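# Push the office chair fully under the desk

## Task

Roll the office chair completely in beneath the desk so it finishes upright with every wheel on the floor. The desk must stay roughly where it started. If the chair topples or ends up tilted, the task is failed.

## Robot and tools

ROBOT. The LinearBot has a base that can drive in any direction and a column about 1.7 m high. A carriage rides up and down the column (lift_m, 0 to 1 m) and carries two six-joint arms, each with a five-finger hand. The arm bases sit at roughly 0.57 m + lift_m above the floor, and parts of the carriage hang about 0.15 m lower. A hand point can reach 0.78 m from its shoulder but only about 0.4 m downward. Straight fingers extend about 0.07 m past the point. The parked arm pose is joints 1 to 6 = 0, 0.05, 0.05, 1.45, 0, 0. Parked, the robot measures about 0.85 m wide by 0.65 m long. Cameras: carriage_camera is fixed on the carriage, facing forward and tilted about 20 degrees down. left_wrist_camera and right_wrist_camera sit on each wrist and look at their hand point. Images are 672x504 pixels.

FRAMES. Everything is in metres and radians. In the base frame the origin is on the floor under the base centre, with x forward, y left and z up. The left_hand and right_hand readings are hand-point positions in this frame. They are often a little high, especially at long reach. base_odometry uses the base frame as it was at scene start. It only counts wheel turns, so slipping shows up as travel. Its heading is in rad, positive to the left, from -3.142 to 3.142.

move. Sends one action and returns the state plus any requested images. The pictures line lists the cameras in image order.
- base: an object holding exactly one key. translate_m is a forward (+) or backward drive, -2 to 2 m. strafe_m is a sideways drive, left positive, -2 to 2 m. rotate_rad is a turn in place, counter-clockwise positive, -6.3 to 6.3. All three are offsets from where the base last reported itself, not destinations.
- joints: one object for both arms and the lift, keyed by joint name. Each value is an absolute target.
  - lift_m: 0 to 1.
  - <side>_joint1_rad: -2.617 to 3.054. 0 points forward; positive swings the arm left.
  - <side>_joint2_rad: 0 to 3.141. 0 is the upper arm level and back, 1.57 upright, 3.14 level and forward.
  - <side>_joint3_rad: 0 to 3.141. 0 is folded, 3.14 straight.
  - <side>_joint4_rad: -1.57 to 1.57. Positive tips the fingers up.
  - <side>_joint5_rad: -1.57 to 1.57. Positive turns the fingertips to the right.
  - <side>_joint6_rad: -2.094 to 2.094. This rolls the hand; positive is clockwise as seen from the forearm.
  - Finger keys (_little, _ring, _middle, _index, _thumb_bend): -1 to 1, where +1 is open and straight and -1 is curled. For _thumb_turn, +1 puts the thumb beside the palm and -1 opposite the fingers.
  - <side>_hand_force_limit: a setting from -1 to 1, mapping linearly to about 0 to 10 N closing force (0 to 15 N for the thumb).
  - <side>_hand_speed: a setting from -0.96 to 1.
- speeds: top speeds for this action only. translate_m and strafe_m take 0.02 to 0.5 m/s. rotate_rad takes 0.05 to 1.57 rad/s. lift_m takes 0.08 to 0.27 m/s, default 0.25.
- min_time_s: 0.1 to 8 s, the shortest time any arm motion in this action may take. Values of 2 or more keep the hand path straighter.
- cameras: a list of names or ["all"]. [] means none.
- blocking: true or omitted waits for all motion to end. false returns within about 0.5 s while the robot keeps moving.
An action may last at most 15 s, and a move is cut off at 14 s with time_out. A move with no action simply reports the state and images.

wait: seconds from 0 to 10, plus optional cameras. It commands nothing and returns early once running moves settle.
stop: brakes every running motion. The base coasts a little before it rests.
zoom_image: camera plus region [x0, y0, x1, y1] in pixels of that camera's newest image. Each side may be at most 504.
show_instructions: shows the reference pages.
finished_scene: ends the scene for good (scene 1). The chair must already sit correctly with no help from the robot.

RESULTS. The move line reads done, or else the worst status among the motions. base_status and joint_status can report:
- moving
- done: for the base, the wheels turned the full amount, even if they slipped.
- off_target: the part stopped short and may still be pushing.
- contact_stop or time_out: an unplanned stop; the part then holds where it rests.
- stopped
- not_followed: the safety check refused the arm targets, for example because the arms would touch.
- limit_stop_at_motor_heat
on_its_own lists what the robot did without being told to. motor_effort gives each motor's load as a percent of its maximum, with the peak in brackets. The base's contact stop ignores the arms. If an unplanned stop occurs or a value is refused, the later move, wait and finished_scene calls in that reply are skipped. An unknown key only voids its own call.

HEAT. An outstretched or pressing arm warms up. MOTOR HOT appears at 75 °C. At 100 °C that arm goes limp for 30 to 60 s. Parking the arm cools it.

AVOID. Do not let the arms hit or squeeze each other. Do not ram the desk, since it must stay in place. Do not shove the chair fast or from high up, which could tip it. Never reverse under a table edge until the column strikes it, because the robot can topple. Keep the lift low while pushing and drive slowly (about 0.05 to 0.1 m/s). The base can push loose furniture and still report done, so check the images. After a contact_stop, back off about 0.2 m first. A practical approach: lower the carriage, bring both hands forward low against the chair back or seat, then translate forward in short steps, watching the carriage_camera, until the seat sits fully under the desk.

Each tool is called after "Emit:" by a JSON object that holds its "method" and its "body".

Reference images:

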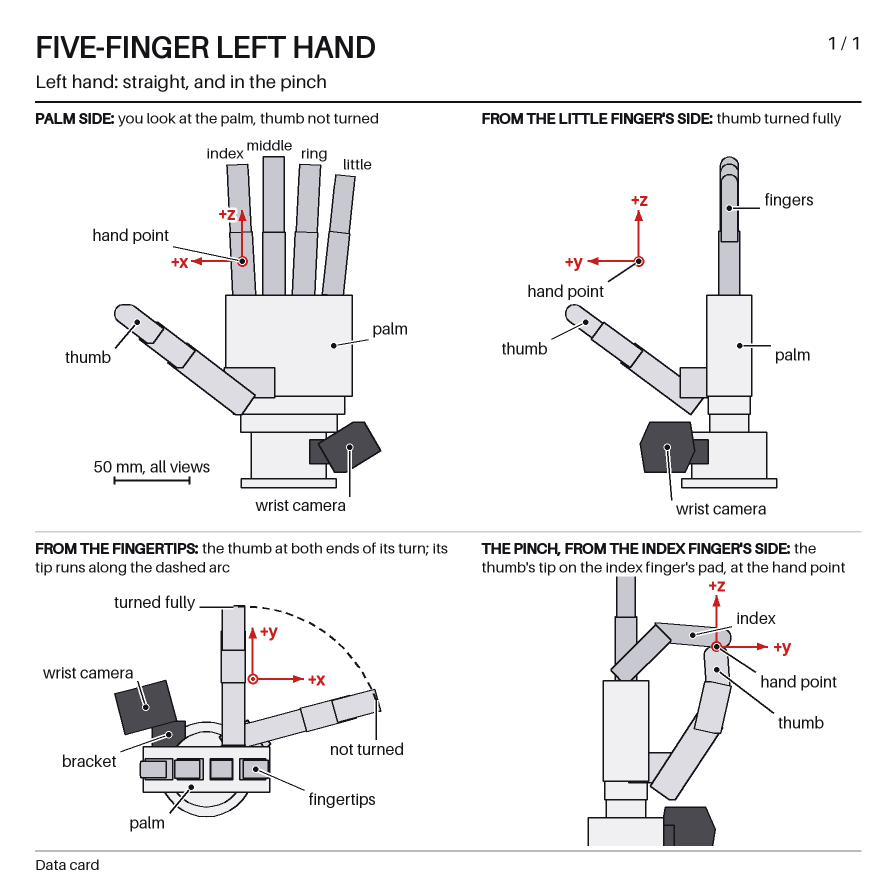

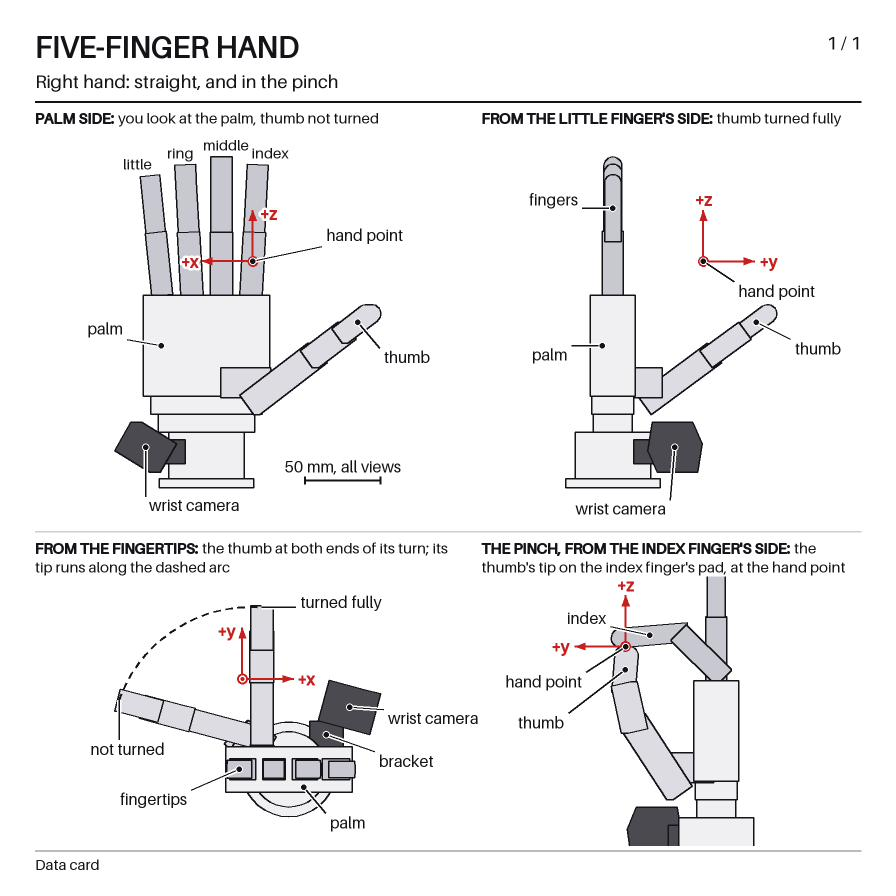

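## Session

Emit:
{"method": "move", "body": {}}

Scene clock: 0.00 s.
Joint torques (N m): no reading
Motor temperatures (°C): left_arm=[28 39 44 36 27 26] | right_arm=[25 41 42 39 24 25]
base_odometry: x=+0.000 y=+0.000 heading=+0.000
base_status: not commanded
joint_positions: lift_m=+0.300 left_joint1_rad=-0.017 left_joint2_rad=+0.030 left_joint3_rad=+0.033 left_joint4_rad=+1.406 left_joint5_rad=+0.015 left_joint6_rad=-0.020 right_joint1_rad=+0.007 right_joint2_rad=+0.045 right_joint3_rad=+0.051 right_joint4_rad=+1.463 right_joint5_rad=-0.018 right_joint6_rad=-0.036 left_hand_little=+1.000 left_hand_ring=+1.000 left_hand_middle=+1.000 left_hand_index=+1.000 left_hand_thumb_turn=+1.000 left_hand_thumb_bend=+1.000 left_hand_force_limit=+0.000 left_hand_speed=-0.800 right_hand_little=+1.000 right_hand_ring=+1.000 right_hand_middle=+1.000 right_hand_index=+1.000 right_hand_thumb_turn=+1.000 right_hand_thumb_bend=+1.000 right_hand_force_limit=+0.000 right_hand_speed=-0.800
joint_status: not commanded
left_hand_stopped_by: target,target,target,target,target,target
right_hand_stopped_by: target,target,target,target,target,target
left_little_load_n: 0.0
left_ring_load_n: -0.5
left_middle_load_n: 0.0
left_index_load_n: 0.0
left_thumb_bend_load_n: 0.0
left_thumb_turn_load_n: 0.0
right_little_load_n: 0.0
right_ring_load_n: 0.0
right_middle_load_n: 0.0
right_index_load_n: 0.0
right_thumb_bend_load_n: 0.0
right_thumb_turn_load_n: 0.0
motor_effort: lift_m=+28 drive_wheels=+0
left_hand: x=+0.3333 y=+0.2667 z=+1.2924 quat_wxyz=(+0.691, -0.052, +0.063, -0.718) (m; base frame)
right_hand: x=+0.3197 y=-0.2707 z=+1.3026 quat_wxyz=(+0.696, -0.043, +0.029, -0.716) (m; base frame)
pictures: carriage_camera, left_wrist_camera, right_wrist_camera

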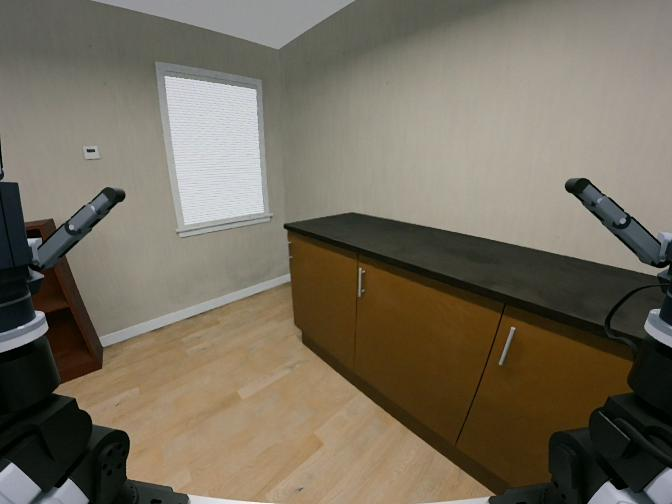

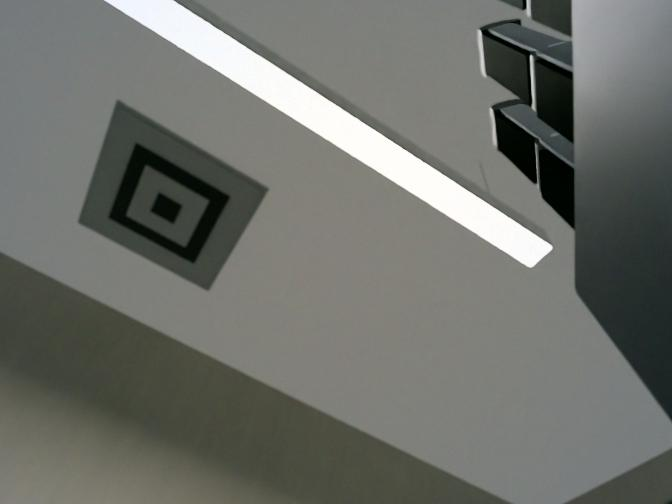

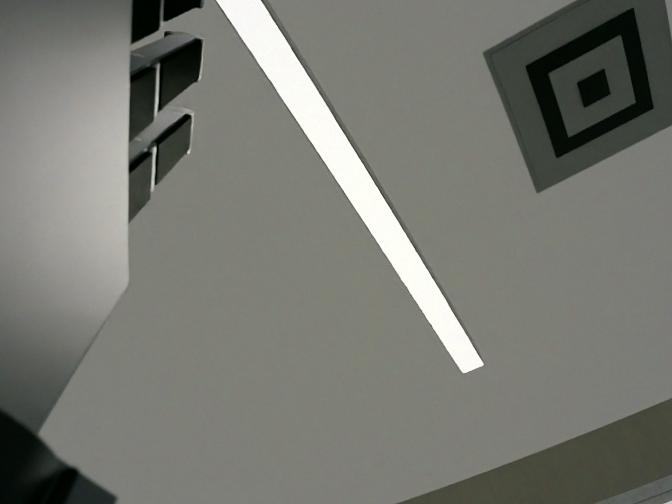

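Emit:
{"method": "move", "body": {"base": {"rotate_rad": 1.2}, "cameras": ["carriage_camera"]}}

Emit:
{"method": "move", "body": {"base": {"rotate_rad": 1.2}, "cameras": ["carriage_camera"]}}

Emit:
{"method": "move", "body": {"base": {"rotate_rad": 1.2}, "cameras": ["carriage_camera"]}}

Scene clock: 3.10 s.
Joint torques (N m): left_arm=[0.25 4.07 5.23 0.03 -0.05 0] | right_arm=[0.21 4.89 6.91 -0.02 0.02 0.06]
move: done
base_odometry: x=+0.000 y=+0.000 heading=+1.199
base_status: done
joint_positions: lift_m=+0.300 left_joint1_rad=-0.017 left_joint2_rad=+0.030 left_joint3_rad=+0.033 left_joint4_rad=+1.406 left_joint5_rad=+0.015 left_joint6_rad=-0.020 right_joint1_rad=+0.007 right_joint2_rad=+0.045 right_joint3_rad=+0.051 right_joint4_rad=+1.461 right_joint5_rad=-0.018 right_joint6_rad=-0.036 left_hand_little=+1.000 left_hand_ring=+1.000 left_hand_middle=+1.000 left_hand_index=+1.000 left_hand_thumb_turn=+1.000 left_hand_thumb_bend=+1.000 left_hand_force_limit=+0.000 left_hand_speed=-0.800 right_hand_little=+1.000 right_hand_ring=+1.000 right_hand_middle=+1.000 right_hand_index=+1.000 right_hand_thumb_turn=+1.000 right_hand_thumb_bend=+1.000 right_hand_force_limit=+0.000 right_hand_speed=-0.800
joint_status: not commanded
left_hand_stopped_by: target,target,target,target,target,target
right_hand_stopped_by: target,target,target,target,target,target
left_little_load_n: 0.0
left_ring_load_n: 0.0
left_middle_load_n: 0.0
left_index_load_n: 0.0
left_thumb_bend_load_n: 0.0
left_thumb_turn_load_n: 0.0
right_little_load_n: 0.0
right_ring_load_n: 0.0
right_middle_load_n: 0.0
right_index_load_n: 0.0
right_thumb_bend_load_n: 0.0
right_thumb_turn_load_n: 0.0
motor_effort: lift_m=+29(31) drive_wheels=+6(15)
left_hand: x=+0.3333 y=+0.2667 z=+1.2924 quat_wxyz=(+0.691, -0.052, +0.062, -0.718) (m; base frame)
right_hand: x=+0.3202 y=-0.2707 z=+1.3025 quat_wxyz=(+0.696, -0.044, +0.029, -0.716) (m; base frame)
pictures: carriage_camera

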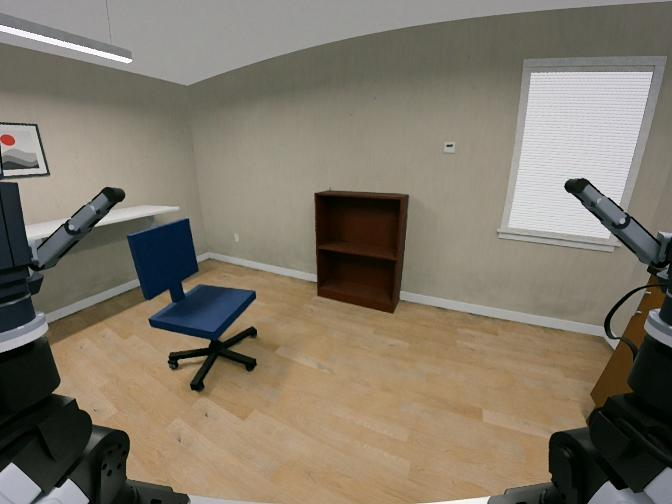

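Scene clock: 5.87 s.
Joint torques (N m): left_arm=[-0.16 3.97 5.45 0.05 -0.1 -0.01] | right_arm=[0.2 5.08 6.61 -0.04 -0.13 0.11]
move: done
base_odometry: x=+0.000 y=+0.000 heading=+2.399
base_status: done
joint_positions: lift_m=+0.300 left_joint1_rad=-0.017 left_joint2_rad=+0.030 left_joint3_rad=+0.033 left_joint4_rad=+1.406 left_joint5_rad=+0.015 left_joint6_rad=-0.020 right_joint1_rad=+0.007 right_joint2_rad=+0.045 right_joint3_rad=+0.051 right_joint4_rad=+1.460 right_joint5_rad=-0.018 right_joint6_rad=-0.036 left_hand_little=+1.000 left_hand_ring=+1.000 left_hand_middle=+1.000 left_hand_index=+1.000 left_hand_thumb_turn=+1.000 left_hand_thumb_bend=+1.000 left_hand_force_limit=+0.000 left_hand_speed=-0.800 right_hand_little=+1.000 right_hand_ring=+1.000 right_hand_middle=+1.000 right_hand_index=+1.000 right_hand_thumb_turn=+1.000 right_hand_thumb_bend=+1.000 right_hand_force_limit=+0.000 right_hand_speed=-0.800
joint_status: not commanded
left_hand_stopped_by: target,target,target,target,target,target
right_hand_stopped_by: target,target,target,target,target,target
left_little_load_n: 0.0
left_ring_load_n: 0.0
left_middle_load_n: 0.0
left_index_load_n: 0.0
left_thumb_bend_load_n: 0.0
left_thumb_turn_load_n: 0.0
right_little_load_n: 0.0
right_ring_load_n: 0.0
right_middle_load_n: 0.0
right_index_load_n: 0.0
right_thumb_bend_load_n: 0.0
right_thumb_turn_load_n: 0.0
motor_effort: lift_m=+28(30) drive_wheels=+6(12)
left_hand: x=+0.3333 y=+0.2667 z=+1.2924 quat_wxyz=(+0.691, -0.052, +0.062, -0.718) (m; base frame)
right_hand: x=+0.3203 y=-0.2707 z=+1.3024 quat_wxyz=(+0.696, -0.044, +0.029, -0.716) (m; base frame)
pictures: carriage_camera

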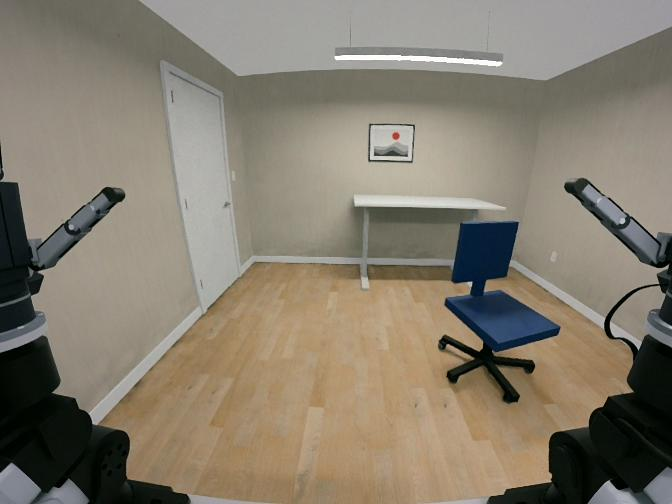

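Scene clock: 8.63 s.
Joint torques (N m): left_arm=[-0.08 4.01 5.5 0 -0.08 -0.01] | right_arm=[0.1 4.79 6.67 0.03 -0.04 0.11]
move: done
base_odometry: x=+0.000 y=+0.000 heading=-2.685
base_status: done
joint_positions: lift_m=+0.300 left_joint1_rad=-0.017 left_joint2_rad=+0.030 left_joint3_rad=+0.033 left_joint4_rad=+1.406 left_joint5_rad=+0.015 left_joint6_rad=-0.020 right_joint1_rad=+0.007 right_joint2_rad=+0.045 right_joint3_rad=+0.051 right_joint4_rad=+1.460 right_joint5_rad=-0.018 right_joint6_rad=-0.036 left_hand_little=+1.000 left_hand_ring=+1.000 left_hand_middle=+1.000 left_hand_index=+1.000 left_hand_thumb_turn=+1.000 left_hand_thumb_bend=+1.000 left_hand_force_limit=+0.000 left_hand_speed=-0.800 right_hand_little=+1.000 right_hand_ring=+1.000 right_hand_middle=+1.000 right_hand_index=+1.000 right_hand_thumb_turn=+1.000 right_hand_thumb_bend=+1.000 right_hand_force_limit=+0.000 right_hand_speed=-0.800
joint_status: not commanded
left_hand_stopped_by: target,target,target,target,target,target
right_hand_stopped_by: target,target,target,target,target,target
left_little_load_n: 0.0
left_ring_load_n: 0.0
left_middle_load_n: 0.5
left_index_load_n: 0.0
left_thumb_bend_load_n: 0.0
left_thumb_turn_load_n: 0.0
right_little_load_n: 0.0
right_ring_load_n: 0.0
right_middle_load_n: 0.0
right_index_load_n: 0.0
right_thumb_bend_load_n: -0.5
right_thumb_turn_load_n: 0.0
motor_effort: lift_m=+28(32) drive_wheels=+6(13)
left_hand: x=+0.3333 y=+0.2667 z=+1.2924 quat_wxyz=(+0.691, -0.052, +0.062, -0.718) (m; base frame)
right_hand: x=+0.3203 y=-0.2707 z=+1.3024 quat_wxyz=(+0.696, -0.044, +0.029, -0.716) (m; base frame)
pictures: carriage_camera

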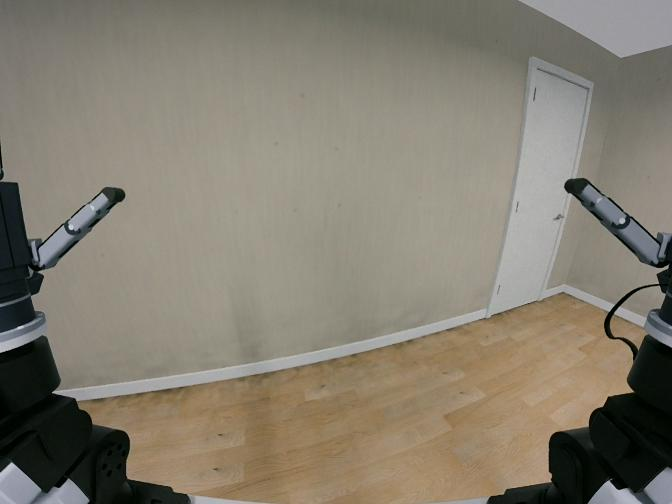

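Emit:
{"method": "move", "body": {"base": {"rotate_rad": -1.4}, "joints": {"lift_m": 0.0}, "cameras": ["carriage_camera"]}}

Emit:
{"method": "zoom_image", "body": {"camera": "carriage_camera", "region": [200, 100, 500, 400]}}

Scene clock: 13.83 s.
Joint torques (N m): left_arm=[0.02 3.89 5.23 -0.03 -0.1 -0.02] | right_arm=[0.36 4.75 6.87 0.07 -0.03 0.12]
move: done
base_odometry: x=+0.000 y=+0.000 heading=+2.199
base_status: done
joint_positions: lift_m=+0.000 left_joint1_rad=-0.017 left_joint2_rad=+0.030 left_joint3_rad=+0.033 left_joint4_rad=+1.407 left_joint5_rad=+0.015 left_joint6_rad=-0.020 right_joint1_rad=+0.007 right_joint2_rad=+0.045 right_joint3_rad=+0.051 right_joint4_rad=+1.460 right_joint5_rad=-0.018 right_joint6_rad=-0.036 left_hand_little=+1.000 left_hand_ring=+1.000 left_hand_middle=+1.000 left_hand_index=+1.000 left_hand_thumb_turn=+1.000 left_hand_thumb_bend=+1.000 left_hand_force_limit=+0.000 left_hand_speed=-0.800 right_hand_little=+1.000 right_hand_ring=+1.000 right_hand_middle=+1.000 right_hand_index=+1.000 right_hand_thumb_turn=+1.000 right_hand_thumb_bend=+1.000 right_hand_force_limit=+0.000 right_hand_speed=-0.800
joint_status: all done
left_hand_stopped_by: target,target,target,target,target,target
right_hand_stopped_by: target,target,target,target,target,target
left_little_load_n: 0.0
left_ring_load_n: 0.0
left_middle_load_n: 0.0
left_index_load_n: 0.0
left_thumb_bend_load_n: 0.0
left_thumb_turn_load_n: 0.0
right_little_load_n: 0.0
right_ring_load_n: 0.0
right_middle_load_n: 0.0
right_index_load_n: 0.0
right_thumb_bend_load_n: 0.0
right_thumb_turn_load_n: 0.0
motor_effort: lift_m=+28(31) drive_wheels=+6(16)
left_hand: x=+0.3332 y=+0.2667 z=+0.9925 quat_wxyz=(+0.691, -0.052, +0.062, -0.718) (m; base frame)
right_hand: x=+0.3203 y=-0.2707 z=+1.0024 quat_wxyz=(+0.696, -0.044, +0.029, -0.716) (m; base frame)
pictures: carriage_camera
camera_calibration:
carriage_camera: T_world_to_cam=[[0.0180735, -0.999836, 0.000899143, -0.00552083], [-0.321656, -0.00666588, -0.946833, 0.962865], [0.946684, 0.0168234, -0.321724, 0.198521], [0, 0, 0, 1]] pos_world=[0.121875, -0.00244137, 0.975546]

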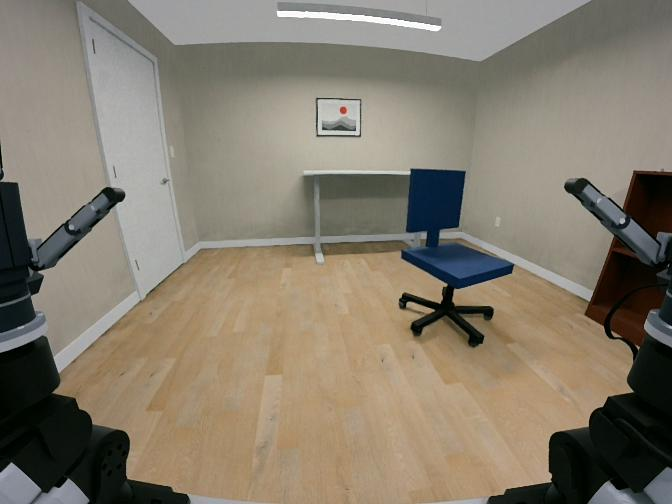

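Scaled by 1.680.

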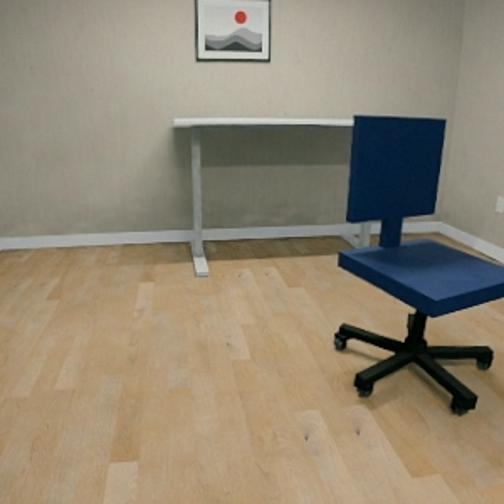

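Emit:
{"method": "move", "body": {"base": {"rotate_rad": 0.166}, "joints": {"lift_m": 0.3}}}

Emit:
{"method": "move", "body": {"base": {"strafe_m": -0.92}, "cameras": ["carriage_camera"]}}

Emit:
{"method": "zoom_image", "body": {"camera": "carriage_camera", "region": [150, 120, 550, 470]}}

Scene clock: 22.07 s.
Joint torques (N m): left_arm=[-0.1 4.01 5.53 0.02 -0.07 0.03] | right_arm=[0.38 4.59 6.83 -0.04 -0.1 0.1]
move: done
base_odometry: x=+0.000 y=+0.000 heading=+2.364
base_status: done
joint_positions: lift_m=+0.300 left_joint1_rad=-0.017 left_joint2_rad=+0.030 left_joint3_rad=+0.033 left_joint4_rad=+1.406 left_joint5_rad=+0.015 left_joint6_rad=-0.020 right_joint1_rad=+0.007 right_joint2_rad=+0.045 right_joint3_rad=+0.051 right_joint4_rad=+1.462 right_joint5_rad=-0.018 right_joint6_rad=-0.036 left_hand_little=+1.000 left_hand_ring=+1.000 left_hand_middle=+1.000 left_hand_index=+1.000 left_hand_thumb_turn=+1.000 left_hand_thumb_bend=+1.000 left_hand_force_limit=+0.000 left_hand_speed=-0.800 right_hand_little=+1.000 right_hand_ring=+1.000 right_hand_middle=+1.000 right_hand_index=+1.000 right_hand_thumb_turn=+1.000 right_hand_thumb_bend=+1.000 right_hand_force_limit=+0.000 right_hand_speed=-0.800
joint_status: all done
left_hand_stopped_by: target,target,target,target,target,target
right_hand_stopped_by: target,target,target,target,target,target
left_little_load_n: 0.0
left_ring_load_n: 0.0
left_middle_load_n: 0.0
left_index_load_n: 0.0
left_thumb_bend_load_n: 0.0
left_thumb_turn_load_n: 0.0
right_little_load_n: 0.0
right_ring_load_n: 0.0
right_middle_load_n: 0.0
right_index_load_n: 0.0
right_thumb_bend_load_n: 0.0
right_thumb_turn_load_n: 0.0
motor_effort: lift_m=+27(36) drive_wheels=-8(9)
left_hand: x=+0.3333 y=+0.2667 z=+1.2925 quat_wxyz=(+0.691, -0.052, +0.062, -0.718) (m; base frame)
right_hand: x=+0.3200 y=-0.2707 z=+1.3026 quat_wxyz=(+0.696, -0.043, +0.029, -0.716) (m; base frame)
pictures: none

Scene clock: 26.30 s.
Joint torques (N m): left_arm=[-0.38 3.88 5.42 0.02 -0.09 -0.02] | right_arm=[0.34 4.7 6.94 -0.11 -0.03 0.07]
move: done
base_odometry: x=+0.647 y=+0.654 heading=+2.363
base_status: done
joint_positions: lift_m=+0.300 left_joint1_rad=-0.017 left_joint2_rad=+0.030 left_joint3_rad=+0.033 left_joint4_rad=+1.406 left_joint5_rad=+0.015 left_joint6_rad=-0.020 right_joint1_rad=+0.007 right_joint2_rad=+0.045 right_joint3_rad=+0.051 right_joint4_rad=+1.462 right_joint5_rad=-0.018 right_joint6_rad=-0.036 left_hand_little=+1.000 left_hand_ring=+1.000 left_hand_middle=+1.000 left_hand_index=+1.000 left_hand_thumb_turn=+1.000 left_hand_thumb_bend=+1.000 left_hand_force_limit=+0.000 left_hand_speed=-0.800 right_hand_little=+1.000 right_hand_ring=+1.000 right_hand_middle=+1.000 right_hand_index=+1.000 right_hand_thumb_turn=+1.000 right_hand_thumb_bend=+1.000 right_hand_force_limit=+0.000 right_hand_speed=-0.800
joint_status: not commanded
left_hand_stopped_by: target,target,target,target,target,target
right_hand_stopped_by: target,target,target,target,target,target
left_little_load_n: 0.0
left_ring_load_n: 0.0
left_middle_load_n: 0.0
left_index_load_n: 0.0
left_thumb_bend_load_n: 0.0
left_thumb_turn_load_n: 0.0
right_little_load_n: 0.0
right_ring_load_n: 0.0
right_middle_load_n: 0.0
right_index_load_n: 0.0
right_thumb_bend_load_n: 0.0
right_thumb_turn_load_n: 0.0
motor_effort: lift_m=+28(31) drive_wheels=-8(19)
left_hand: x=+0.3333 y=+0.2667 z=+1.2924 quat_wxyz=(+0.691, -0.052, +0.063, -0.718) (m; base frame)
right_hand: x=+0.3200 y=-0.2707 z=+1.3026 quat_wxyz=(+0.696, -0.043, +0.029, -0.716) (m; base frame)
pictures: carriage_camera

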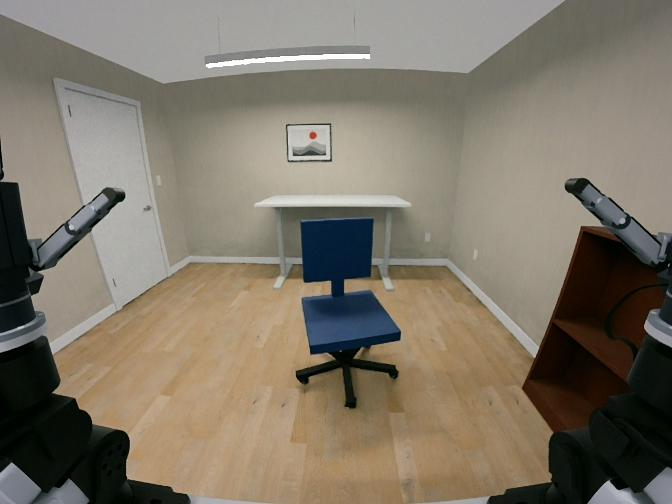

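Scaled by 1.260.

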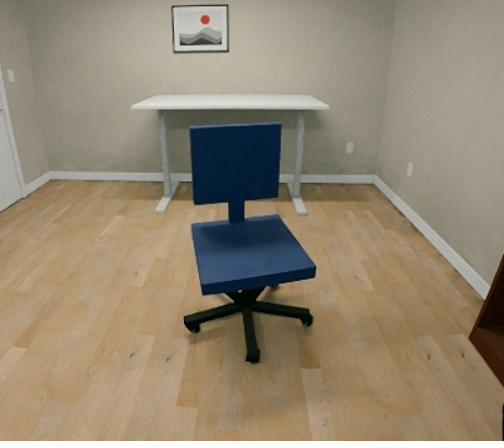

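Emit:
{"method": "move", "body": {"joints": {"right_joint1_rad": 0, "right_joint2_rad": 1.8, "right_joint3_rad": 0.8, "right_joint4_rad": 1.0, "right_joint5_rad": 0, "right_joint6_rad": 0, "right_hand_little": -1, "right_hand_ring": -1, "right_hand_middle": -1, "right_hand_index": -1, "right_hand_thumb_turn": -1}, "min_time_s": 3, "cameras": ["carriage_camera", "right_wrist_camera"]}}

Scene clock: 35.03 s.
Joint torques (N m): left_arm=[-0.09 3.96 5.15 0.01 -0.16 -0.04] | right_arm=[-0.12 -7.84 9.78 2.33 0.04 0.18]
move: done
base_odometry: x=+0.647 y=+0.654 heading=+2.363
base_status: not commanded
joint_positions: lift_m=+0.300 left_joint1_rad=-0.017 left_joint2_rad=+0.030 left_joint3_rad=+0.033 left_joint4_rad=+1.406 left_joint5_rad=+0.015 left_joint6_rad=-0.020 right_joint1_rad=+0.005 right_joint2_rad=+1.793 right_joint3_rad=+0.772 right_joint4_rad=+0.998 right_joint5_rad=-0.013 right_joint6_rad=-0.012 left_hand_little=+1.000 left_hand_ring=+1.000 left_hand_middle=+1.000 left_hand_index=+1.000 left_hand_thumb_turn=+1.000 left_hand_thumb_bend=+1.000 left_hand_force_limit=+0.000 left_hand_speed=-0.800 right_hand_little=-1.000 right_hand_ring=-1.000 right_hand_middle=-1.000 right_hand_index=-1.000 right_hand_thumb_turn=-1.000 right_hand_thumb_bend=+1.000 right_hand_force_limit=+0.000 right_hand_speed=-0.800
joint_status: all done
left_hand_stopped_by: target,target,target,target,target,target
right_hand_stopped_by: target,target,target,target,target,target
left_little_load_n: 0.0
left_ring_load_n: 0.0
left_middle_load_n: 0.0
left_index_load_n: 0.0
left_thumb_bend_load_n: 0.0
left_thumb_turn_load_n: 0.0
right_little_load_n: 0.0
right_ring_load_n: 0.0
right_middle_load_n: 0.0
right_index_load_n: 0.0
right_thumb_bend_load_n: 0.0
right_thumb_turn_load_n: 0.0
motor_effort: lift_m=+28(30) drive_wheels=-8(8)
left_hand: x=+0.3333 y=+0.2667 z=+1.2924 quat_wxyz=(+0.691, -0.052, +0.063, -0.718) (m; base frame)
right_hand: x=+0.7544 y=-0.2680 z=+0.9823 quat_wxyz=(+0.496, -0.513, +0.498, -0.492) (m; base frame)
pictures: carriage_camera, right_wrist_camera
camera_calibration:
right_wrist_camera: T_world_to_cam=[[-0.0199408, -0.246121, -0.969034, 0.904442], [-0.542068, 0.817069, -0.196369, 0.821698], [0.840098, 0.521366, -0.149707, -0.233406], [0, 0, 0, 1]] pos_world=[0.659535, -0.327092, 1.00285]

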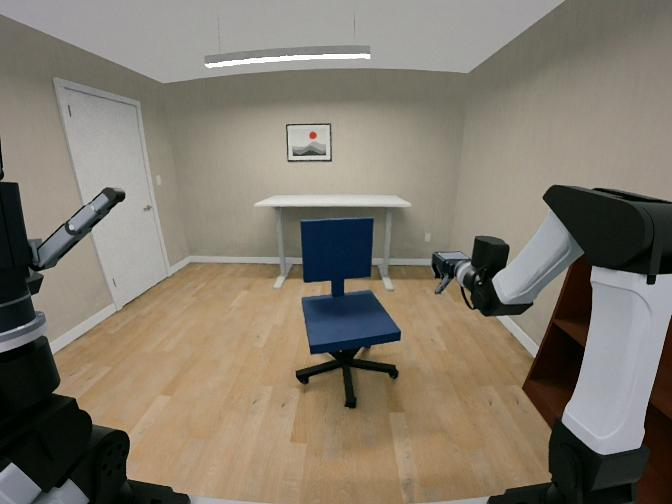

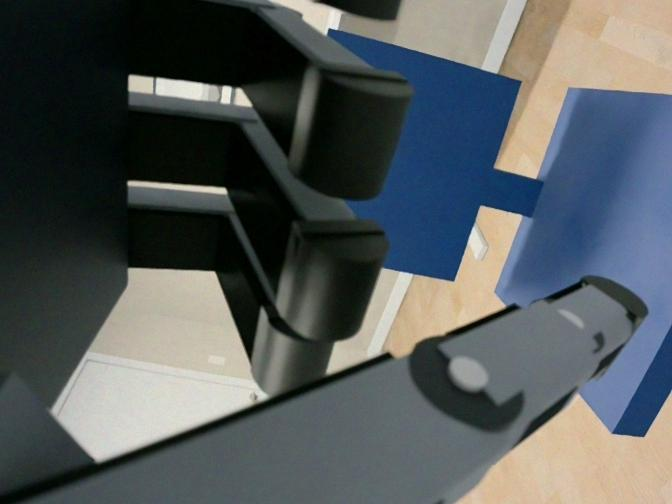

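Emit:
{"method": "move", "body": {"joints": {"lift_m": 0, "right_joint2_rad": 2.5, "right_joint3_rad": 1.2, "right_joint4_rad": 0.8}, "min_time_s": 2, "cameras": ["carriage_camera", "right_wrist_camera"]}}

Scene clock: 38.50 s.
Joint torques (N m): left_arm=[0.13 4.11 5.35 0.02 -0.07 0.01] | right_arm=[-0.18 -12.05 7.72 2.24 0.06 0.25]
move: done
base_odometry: x=+0.647 y=+0.654 heading=+2.363
base_status: not commanded
joint_positions: lift_m=+0.000 left_joint1_rad=-0.017 left_joint2_rad=+0.030 left_joint3_rad=+0.033 left_joint4_rad=+1.406 left_joint5_rad=+0.015 left_joint6_rad=-0.020 right_joint1_rad=+0.005 right_joint2_rad=+2.493 right_joint3_rad=+1.174 right_joint4_rad=+0.799 right_joint5_rad=-0.012 right_joint6_rad=-0.012 left_hand_little=+1.000 left_hand_ring=+1.000 left_hand_middle=+1.000 left_hand_index=+1.000 left_hand_thumb_turn=+1.000 left_hand_thumb_bend=+1.000 left_hand_force_limit=+0.000 left_hand_speed=-0.800 right_hand_little=-1.000 right_hand_ring=-1.000 right_hand_middle=-1.000 right_hand_index=-1.000 right_hand_thumb_turn=-1.000 right_hand_thumb_bend=+1.000 right_hand_force_limit=+0.000 right_hand_speed=-0.800
joint_status: all done
left_hand_stopped_by: target,target,target,target,target,target
right_hand_stopped_by: target,target,target,target,target,target
left_little_load_n: 0.0
left_ring_load_n: 0.0
left_middle_load_n: 0.0
left_index_load_n: 0.0
left_thumb_bend_load_n: 0.0
left_thumb_turn_load_n: 0.0
right_little_load_n: 0.0
right_ring_load_n: 0.0
right_middle_load_n: 0.0
right_index_load_n: 0.0
right_thumb_bend_load_n: 0.0
right_thumb_turn_load_n: 0.0
motor_effort: lift_m=+26(31) drive_wheels=-8(8)
left_hand: x=+0.3333 y=+0.2667 z=+0.9924 quat_wxyz=(+0.691, -0.052, +0.063, -0.718) (m; base frame)
right_hand: x=+0.7826 y=-0.2680 z=+0.4206 quat_wxyz=(+0.357, -0.619, +0.604, -0.352) (m; base frame)
pictures: carriage_camera, right_wrist_camera
camera_calibration:
carriage_camera: T_world_to_cam=[[0.0180735, -0.999836, 0.000899143, -0.00552083], [-0.321656, -0.00666588, -0.946833, 0.962865], [0.946684, 0.0168234, -0.321724, 0.198521], [0, 0, 0, 1]] pos_world=[0.121875, -0.00244137, 0.975546]
right_wrist_camera: T_world_to_cam=[[-0.479648, -0.24862, -0.841502, 0.666174], [-0.570082, 0.817337, 0.0834614, 0.630967], [0.667041, 0.519758, -0.533768, -0.0446319], [0, 0, 0, 1]] pos_world=[0.709004, -0.326891, 0.484102]

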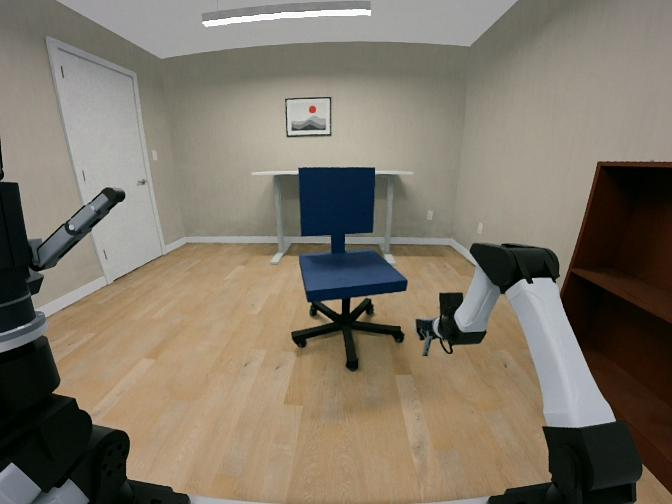

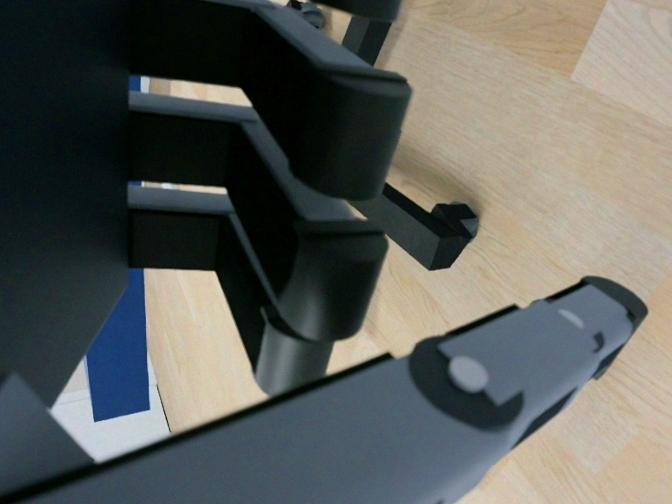

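Emit:
{"method": "move", "body": {"base": {"translate_m": 0.3}, "speeds": {"translate_m": 0.15}, "cameras": ["carriage_camera"]}}

Emit:
{"method": "move", "body": {"base": {"translate_m": 0.15}, "speeds": {"translate_m": 0.06}, "cameras": ["carriage_camera"]}}

Scene clock: 42.10 s.
Joint torques (N m): left_arm=[0.14 4.04 5.33 0.01 -0.12 -0.02] | right_arm=[-0.39 -11.92 7.39 2.25 0.1 0.2]
move: done
base_odometry: x=+0.434 y=+0.866 heading=+2.362
base_status: done
joint_positions: lift_m=+0.000 left_joint1_rad=-0.017 left_joint2_rad=+0.030 left_joint3_rad=+0.033 left_joint4_rad=+1.407 left_joint5_rad=+0.015 left_joint6_rad=-0.020 right_joint1_rad=+0.005 right_joint2_rad=+2.493 right_joint3_rad=+1.179 right_joint4_rad=+0.796 right_joint5_rad=-0.012 right_joint6_rad=-0.012 left_hand_little=+1.000 left_hand_ring=+1.000 left_hand_middle=+1.000 left_hand_index=+1.000 left_hand_thumb_turn=+1.000 left_hand_thumb_bend=+1.000 left_hand_force_limit=+0.000 left_hand_speed=-0.800 right_hand_little=-1.000 right_hand_ring=-1.000 right_hand_middle=-1.000 right_hand_index=-1.000 right_hand_thumb_turn=-1.000 right_hand_thumb_bend=+1.000 right_hand_force_limit=+0.000 right_hand_speed=-0.800
joint_status: not commanded
left_hand_stopped_by: target,target,target,target,target,target
right_hand_stopped_by: target,target,target,target,target,target
left_little_load_n: 0.0
left_ring_load_n: 0.0
left_middle_load_n: 0.0
left_index_load_n: 0.0
left_thumb_bend_load_n: 0.0
left_thumb_turn_load_n: 0.0
right_little_load_n: 0.0
right_ring_load_n: 0.0
right_middle_load_n: 0.0
right_index_load_n: 0.0
right_thumb_bend_load_n: 0.0
right_thumb_turn_load_n: 0.0
motor_effort: lift_m=+26(30) drive_wheels=-6(10)
left_hand: x=+0.3332 y=+0.2667 z=+0.9924 quat_wxyz=(+0.691, -0.052, +0.062, -0.718) (m; base frame)
right_hand: x=+0.7844 y=-0.2680 z=+0.4218 quat_wxyz=(+0.358, -0.619, +0.604, -0.353) (m; base frame)
pictures: carriage_camera
camera_calibration:
carriage_camera: T_world_to_cam=[[0.0180735, -0.999836, 0.000899143, -0.00552083], [-0.321656, -0.00666588, -0.946833, 0.962865], [0.946684, 0.0168234, -0.321724, 0.198521], [0, 0, 0, 1]] pos_world=[0.121875, -0.00244137, 0.975546]

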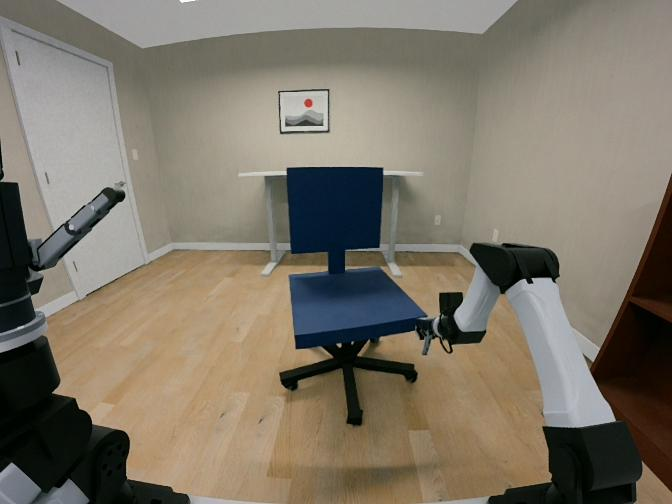

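Scene clock: 45.20 s.
Joint torques (N m): left_arm=[-0.08 4.08 5.37 0 -0.1 -0.08] | right_arm=[1.54 -12.27 7.65 2.44 -0.42 0.19]
Motor temperatures (°C): left_arm=[27 39 46 33 26 26] | right_arm=[25 45 47 39 24 25]
move: done
base_odometry: x=+0.327 y=+0.971 heading=+2.361
base_status: done
joint_positions: lift_m=+0.000 left_joint1_rad=-0.017 left_joint2_rad=+0.030 left_joint3_rad=+0.033 left_joint4_rad=+1.408 left_joint5_rad=+0.016 left_joint6_rad=-0.020 right_joint1_rad=-0.018 right_joint2_rad=+2.493 right_joint3_rad=+1.179 right_joint4_rad=+0.780 right_joint5_rad=+0.046 right_joint6_rad=-0.012 left_hand_little=+1.000 left_hand_ring=+1.000 left_hand_middle=+1.000 left_hand_index=+1.000 left_hand_thumb_turn=+1.000 left_hand_thumb_bend=+1.000 left_hand_force_limit=+0.000 left_hand_speed=-0.800 right_hand_little=-1.000 right_hand_ring=-1.000 right_hand_middle=-1.000 right_hand_index=-1.000 right_hand_thumb_turn=-1.000 right_hand_thumb_bend=+1.000 right_hand_force_limit=+0.000 right_hand_speed=-0.800
joint_status: not commanded
left_hand_stopped_by: target,target,target,target,target,target
right_hand_stopped_by: target,target,target,target,target,target
left_little_load_n: 0.0
left_ring_load_n: 0.0
left_middle_load_n: 0.0
left_index_load_n: 0.0
left_thumb_bend_load_n: 0.0
left_thumb_turn_load_n: 0.0
right_little_load_n: 0.0
right_ring_load_n: 0.0
right_middle_load_n: 0.0
right_index_load_n: 0.0
right_thumb_bend_load_n: 0.0
right_thumb_turn_load_n: 0.0
motor_effort: lift_m=+29(31) drive_wheels=+5(10)
left_hand: x=+0.3329 y=+0.2666 z=+0.9925 quat_wxyz=(+0.691, -0.051, +0.062, -0.718) (m; base frame)
right_hand: x=+0.7831 y=-0.2920 z=+0.4177 quat_wxyz=(+0.331, -0.604, +0.624, -0.369) (m; base frame)
pictures: carriage_camera
camera_calibration:
carriage_camera: T_world_to_cam=[[0.0180735, -0.999836, 0.000899143, -0.00552083], [-0.321656, -0.00666588, -0.946833, 0.962865], [0.946684, 0.0168234, -0.321724, 0.198521], [0, 0, 0, 1]] pos_world=[0.121875, -0.00244137, 0.975546]

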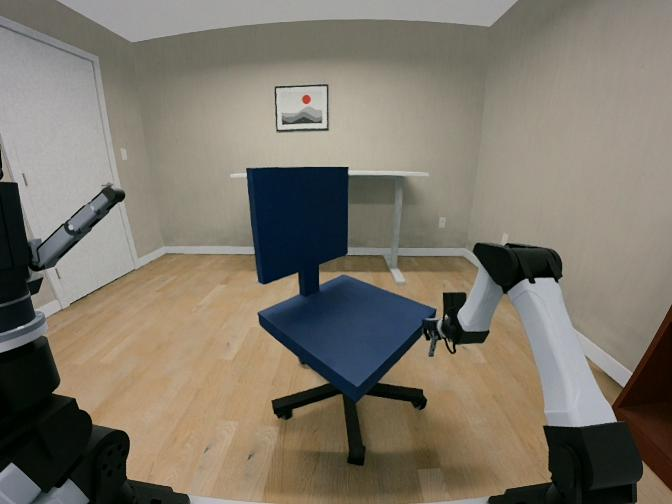

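Emit:
{"method": "move", "body": {"base": {"translate_m": 0.12}, "speeds": {"translate_m": 0.06}, "cameras": ["carriage_camera"]}}

Scene clock: 48.03 s.
Joint torques (N m): left_arm=[0.12 4.01 5.27 0.02 -0.1 -0.03] | right_arm=[2.45 -12.16 7.65 2.37 -0.6 0.17]
move: done
base_odometry: x=+0.243 y=+1.056 heading=+2.360
base_status: done
joint_positions: lift_m=+0.000 left_joint1_rad=-0.017 left_joint2_rad=+0.030 left_joint3_rad=+0.033 left_joint4_rad=+1.408 left_joint5_rad=+0.016 left_joint6_rad=-0.020 right_joint1_rad=-0.025 right_joint2_rad=+2.493 right_joint3_rad=+1.179 right_joint4_rad=+0.786 right_joint5_rad=+0.063 right_joint6_rad=-0.012 left_hand_little=+1.000 left_hand_ring=+1.000 left_hand_middle=+1.000 left_hand_index=+1.000 left_hand_thumb_turn=+1.000 left_hand_thumb_bend=+1.000 left_hand_force_limit=+0.000 left_hand_speed=-0.800 right_hand_little=-1.000 right_hand_ring=-1.000 right_hand_middle=-1.000 right_hand_index=-1.000 right_hand_thumb_turn=-1.000 right_hand_thumb_bend=+1.000 right_hand_force_limit=+0.000 right_hand_speed=-0.800
joint_status: not commanded
left_hand_stopped_by: target,target,target,target,target,target
right_hand_stopped_by: target,target,target,target,target,target
left_little_load_n: 0.0
left_ring_load_n: 0.0
left_middle_load_n: 0.0
left_index_load_n: 0.0
left_thumb_bend_load_n: 0.0
left_thumb_turn_load_n: 0.0
right_little_load_n: 0.0
right_ring_load_n: 0.0
right_middle_load_n: 0.0
right_index_load_n: 0.0
right_thumb_bend_load_n: 0.0
right_thumb_turn_load_n: 0.0
motor_effort: lift_m=+29(33) drive_wheels=-5(11)
left_hand: x=+0.3328 y=+0.2666 z=+0.9926 quat_wxyz=(+0.691, -0.051, +0.062, -0.718) (m; base frame)
right_hand: x=+0.7845 y=-0.2993 z=+0.4188 quat_wxyz=(+0.326, -0.598, +0.628, -0.377) (m; base frame)
pictures: carriage_camera
camera_calibration:
carriage_camera: T_world_to_cam=[[0.0180735, -0.999836, 0.000899143, -0.00552083], [-0.321656, -0.00666588, -0.946833, 0.962865], [0.946684, 0.0168234, -0.321724, 0.198521], [0, 0, 0, 1]] pos_world=[0.121875, -0.00244137, 0.975546]

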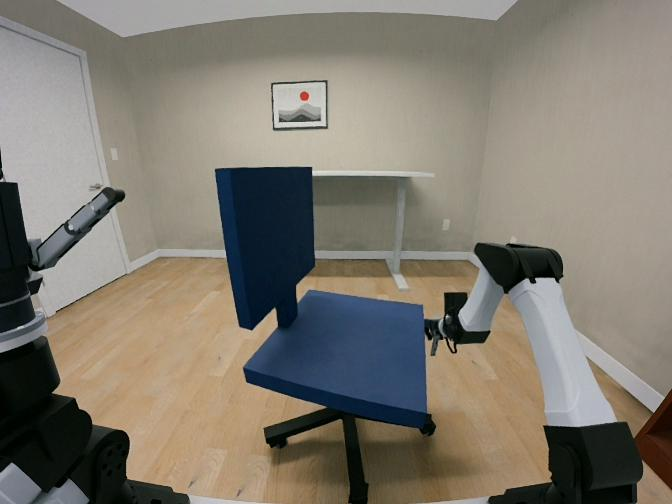

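Emit:
{"method": "move", "body": {"base": {"translate_m": -0.42}, "speeds": {"translate_m": 0.2}}}

Emit:
{"method": "move", "body": {"base": {"strafe_m": 0.12}, "speeds": {"strafe_m": 0.15}, "cameras": ["carriage_camera"]}}

Scene clock: 52.17 s.
Joint torques (N m): left_arm=[-0.23 4.14 5.3 0.08 -0.05 -0.03] | right_arm=[0.58 -12.31 7.51 2.32 -0.19 0.21]
move: done
base_odometry: x=+0.541 y=+0.761 heading=+2.360
base_status: done
joint_positions: lift_m=+0.000 left_joint1_rad=-0.017 left_joint2_rad=+0.030 left_joint3_rad=+0.033 left_joint4_rad=+1.407 left_joint5_rad=+0.016 left_joint6_rad=-0.020 right_joint1_rad=-0.003 right_joint2_rad=+2.493 right_joint3_rad=+1.180 right_joint4_rad=+0.791 right_joint5_rad=+0.012 right_joint6_rad=-0.012 left_hand_little=+1.000 left_hand_ring=+1.000 left_hand_middle=+1.000 left_hand_index=+1.000 left_hand_thumb_turn=+1.000 left_hand_thumb_bend=+1.000 left_hand_force_limit=+0.000 left_hand_speed=-0.800 right_hand_little=-1.000 right_hand_ring=-1.000 right_hand_middle=-1.000 right_hand_index=-1.000 right_hand_thumb_turn=-1.000 right_hand_thumb_bend=+1.000 right_hand_force_limit=+0.000 right_hand_speed=-0.800
joint_status: not commanded
left_hand_stopped_by: target,target,target,target,target,target
right_hand_stopped_by: target,target,target,target,target,target
left_little_load_n: 0.0
left_ring_load_n: 0.0
left_middle_load_n: 0.0
left_index_load_n: 0.0
left_thumb_bend_load_n: 0.0
left_thumb_turn_load_n: 0.0
right_little_load_n: 0.0
right_ring_load_n: 0.0
right_middle_load_n: 0.0
right_index_load_n: 0.0
right_thumb_bend_load_n: 0.0
right_thumb_turn_load_n: 0.0
motor_effort: lift_m=+29(31) drive_wheels=-1(12)
left_hand: x=+0.3331 y=+0.2666 z=+0.9925 quat_wxyz=(+0.691, -0.051, +0.062, -0.718) (m; base frame)
right_hand: x=+0.7845 y=-0.2774 z=+0.4205 quat_wxyz=(+0.348, -0.613, +0.612, -0.360) (m; base frame)
pictures: none

Scene clock: 53.87 s.
Joint torques (N m): left_arm=[0.05 3.78 5.38 0.03 -0.05 -0.09] | right_arm=[0.32 -12.27 7.46 2.27 -0.19 0.2]
move: done
base_odometry: x=+0.457 y=+0.675 heading=+2.360
base_status: done
joint_positions: lift_m=+0.000 left_joint1_rad=-0.017 left_joint2_rad=+0.030 left_joint3_rad=+0.033 left_joint4_rad=+1.407 left_joint5_rad=+0.016 left_joint6_rad=-0.020 right_joint1_rad=+0.000 right_joint2_rad=+2.493 right_joint3_rad=+1.180 right_joint4_rad=+0.791 right_joint5_rad=+0.009 right_joint6_rad=-0.012 left_hand_little=+1.000 left_hand_ring=+1.000 left_hand_middle=+1.000 left_hand_index=+1.000 left_hand_thumb_turn=+1.000 left_hand_thumb_bend=+1.000 left_hand_force_limit=+0.000 left_hand_speed=-0.800 right_hand_little=-1.000 right_hand_ring=-1.000 right_hand_middle=-1.000 right_hand_index=-1.000 right_hand_thumb_turn=-1.000 right_hand_thumb_bend=+1.000 right_hand_force_limit=+0.000 right_hand_speed=-0.800
joint_status: not commanded
left_hand_stopped_by: target,target,target,target,target,target
right_hand_stopped_by: target,target,target,target,target,target
left_little_load_n: 0.0
left_ring_load_n: 0.0
left_middle_load_n: 0.0
left_index_load_n: 0.0
left_thumb_bend_load_n: 0.0
left_thumb_turn_load_n: 0.0
right_little_load_n: 0.0
right_ring_load_n: 0.0
right_middle_load_n: 0.0
right_index_load_n: 0.0
right_thumb_bend_load_n: 0.0
right_thumb_turn_load_n: 0.0
motor_effort: lift_m=+28(30) drive_wheels=-2(7)
left_hand: x=+0.3331 y=+0.2666 z=+0.9925 quat_wxyz=(+0.691, -0.051, +0.062, -0.718) (m; base frame)
right_hand: x=+0.7844 y=-0.2751 z=+0.4207 quat_wxyz=(+0.349, -0.614, +0.610, -0.359) (m; base frame)
pictures: carriage_camera
camera_calibration:
carriage_camera: T_world_to_cam=[[0.0180735, -0.999836, 0.000899143, -0.00552083], [-0.321656, -0.00666588, -0.946833, 0.962865], [0.946684, 0.0168234, -0.321724, 0.198521], [0, 0, 0, 1]] pos_world=[0.121875, -0.00244137, 0.975546]

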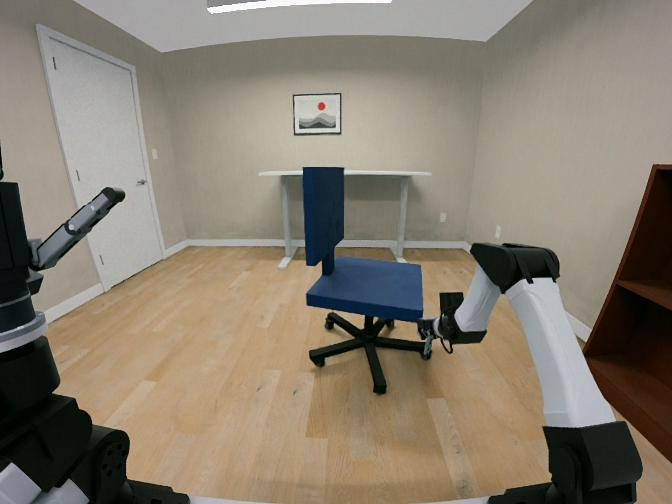

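Emit:
{"method": "move", "body": {"base": {"translate_m": 0.27}, "speeds": {"translate_m": 0.07}, "cameras": ["carriage_camera"]}}

Scene clock: 58.67 s.
Joint torques (N m): left_arm=[-0.1 3.9 5.22 0 -0.07 -0.02] | right_arm=[3.74 -13.52 8.73 3.34 -1.06 0.18]
Motor temperatures (°C): left_arm=[27 38 46 32 26 25] | right_arm=[25 50 47 41 24 25]
move: done
base_odometry: x=+0.265 y=+0.865 heading=+2.361
base_status: done
joint_positions: lift_m=+0.000 left_joint1_rad=-0.017 left_joint2_rad=+0.030 left_joint3_rad=+0.033 left_joint4_rad=+1.408 left_joint5_rad=+0.016 left_joint6_rad=-0.020 right_joint1_rad=-0.046 right_joint2_rad=+2.509 right_joint3_rad=+1.164 right_joint4_rad=+0.691 right_joint5_rad=+0.111 right_joint6_rad=-0.010 left_hand_little=+1.000 left_hand_ring=+1.000 left_hand_middle=+1.000 left_hand_index=+1.000 left_hand_thumb_turn=+1.000 left_hand_thumb_bend=+1.000 left_hand_force_limit=+0.000 left_hand_speed=-0.800 right_hand_little=-1.000 right_hand_ring=-1.000 right_hand_middle=-1.000 right_hand_index=-1.000 right_hand_thumb_turn=-1.000 right_hand_thumb_bend=+1.000 right_hand_force_limit=+0.000 right_hand_speed=-0.800
joint_status: not commanded
left_hand_stopped_by: target,target,target,target,target,target
right_hand_stopped_by: target,target,target,target,target,target
left_little_load_n: -0.5
left_ring_load_n: 0.0
left_middle_load_n: 0.0
left_index_load_n: 0.0
left_thumb_bend_load_n: 0.0
left_thumb_turn_load_n: 0.0
right_little_load_n: 0.0
right_ring_load_n: 0.0
right_middle_load_n: 0.0
right_index_load_n: 0.0
right_thumb_bend_load_n: 0.0
right_thumb_turn_load_n: 0.0
motor_effort: lift_m=+27(31) drive_wheels=+3(9)
left_hand: x=+0.3329 y=+0.2666 z=+0.9925 quat_wxyz=(+0.691, -0.051, +0.062, -0.718) (m; base frame)
right_hand: x=+0.7547 y=-0.3188 z=+0.3873 quat_wxyz=(+0.267, -0.604, +0.661, -0.355) (m; base frame)
pictures: carriage_camera
camera_calibration:
carriage_camera: T_world_to_cam=[[0.0180735, -0.999836, 0.000899143, -0.00552083], [-0.321656, -0.00666588, -0.946833, 0.962865], [0.946684, 0.0168234, -0.321724, 0.198521], [0, 0, 0, 1]] pos_world=[0.121875, -0.00244137, 0.975546]

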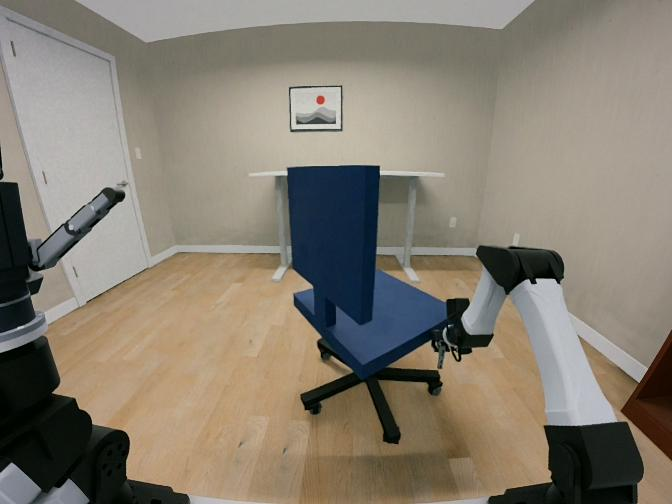

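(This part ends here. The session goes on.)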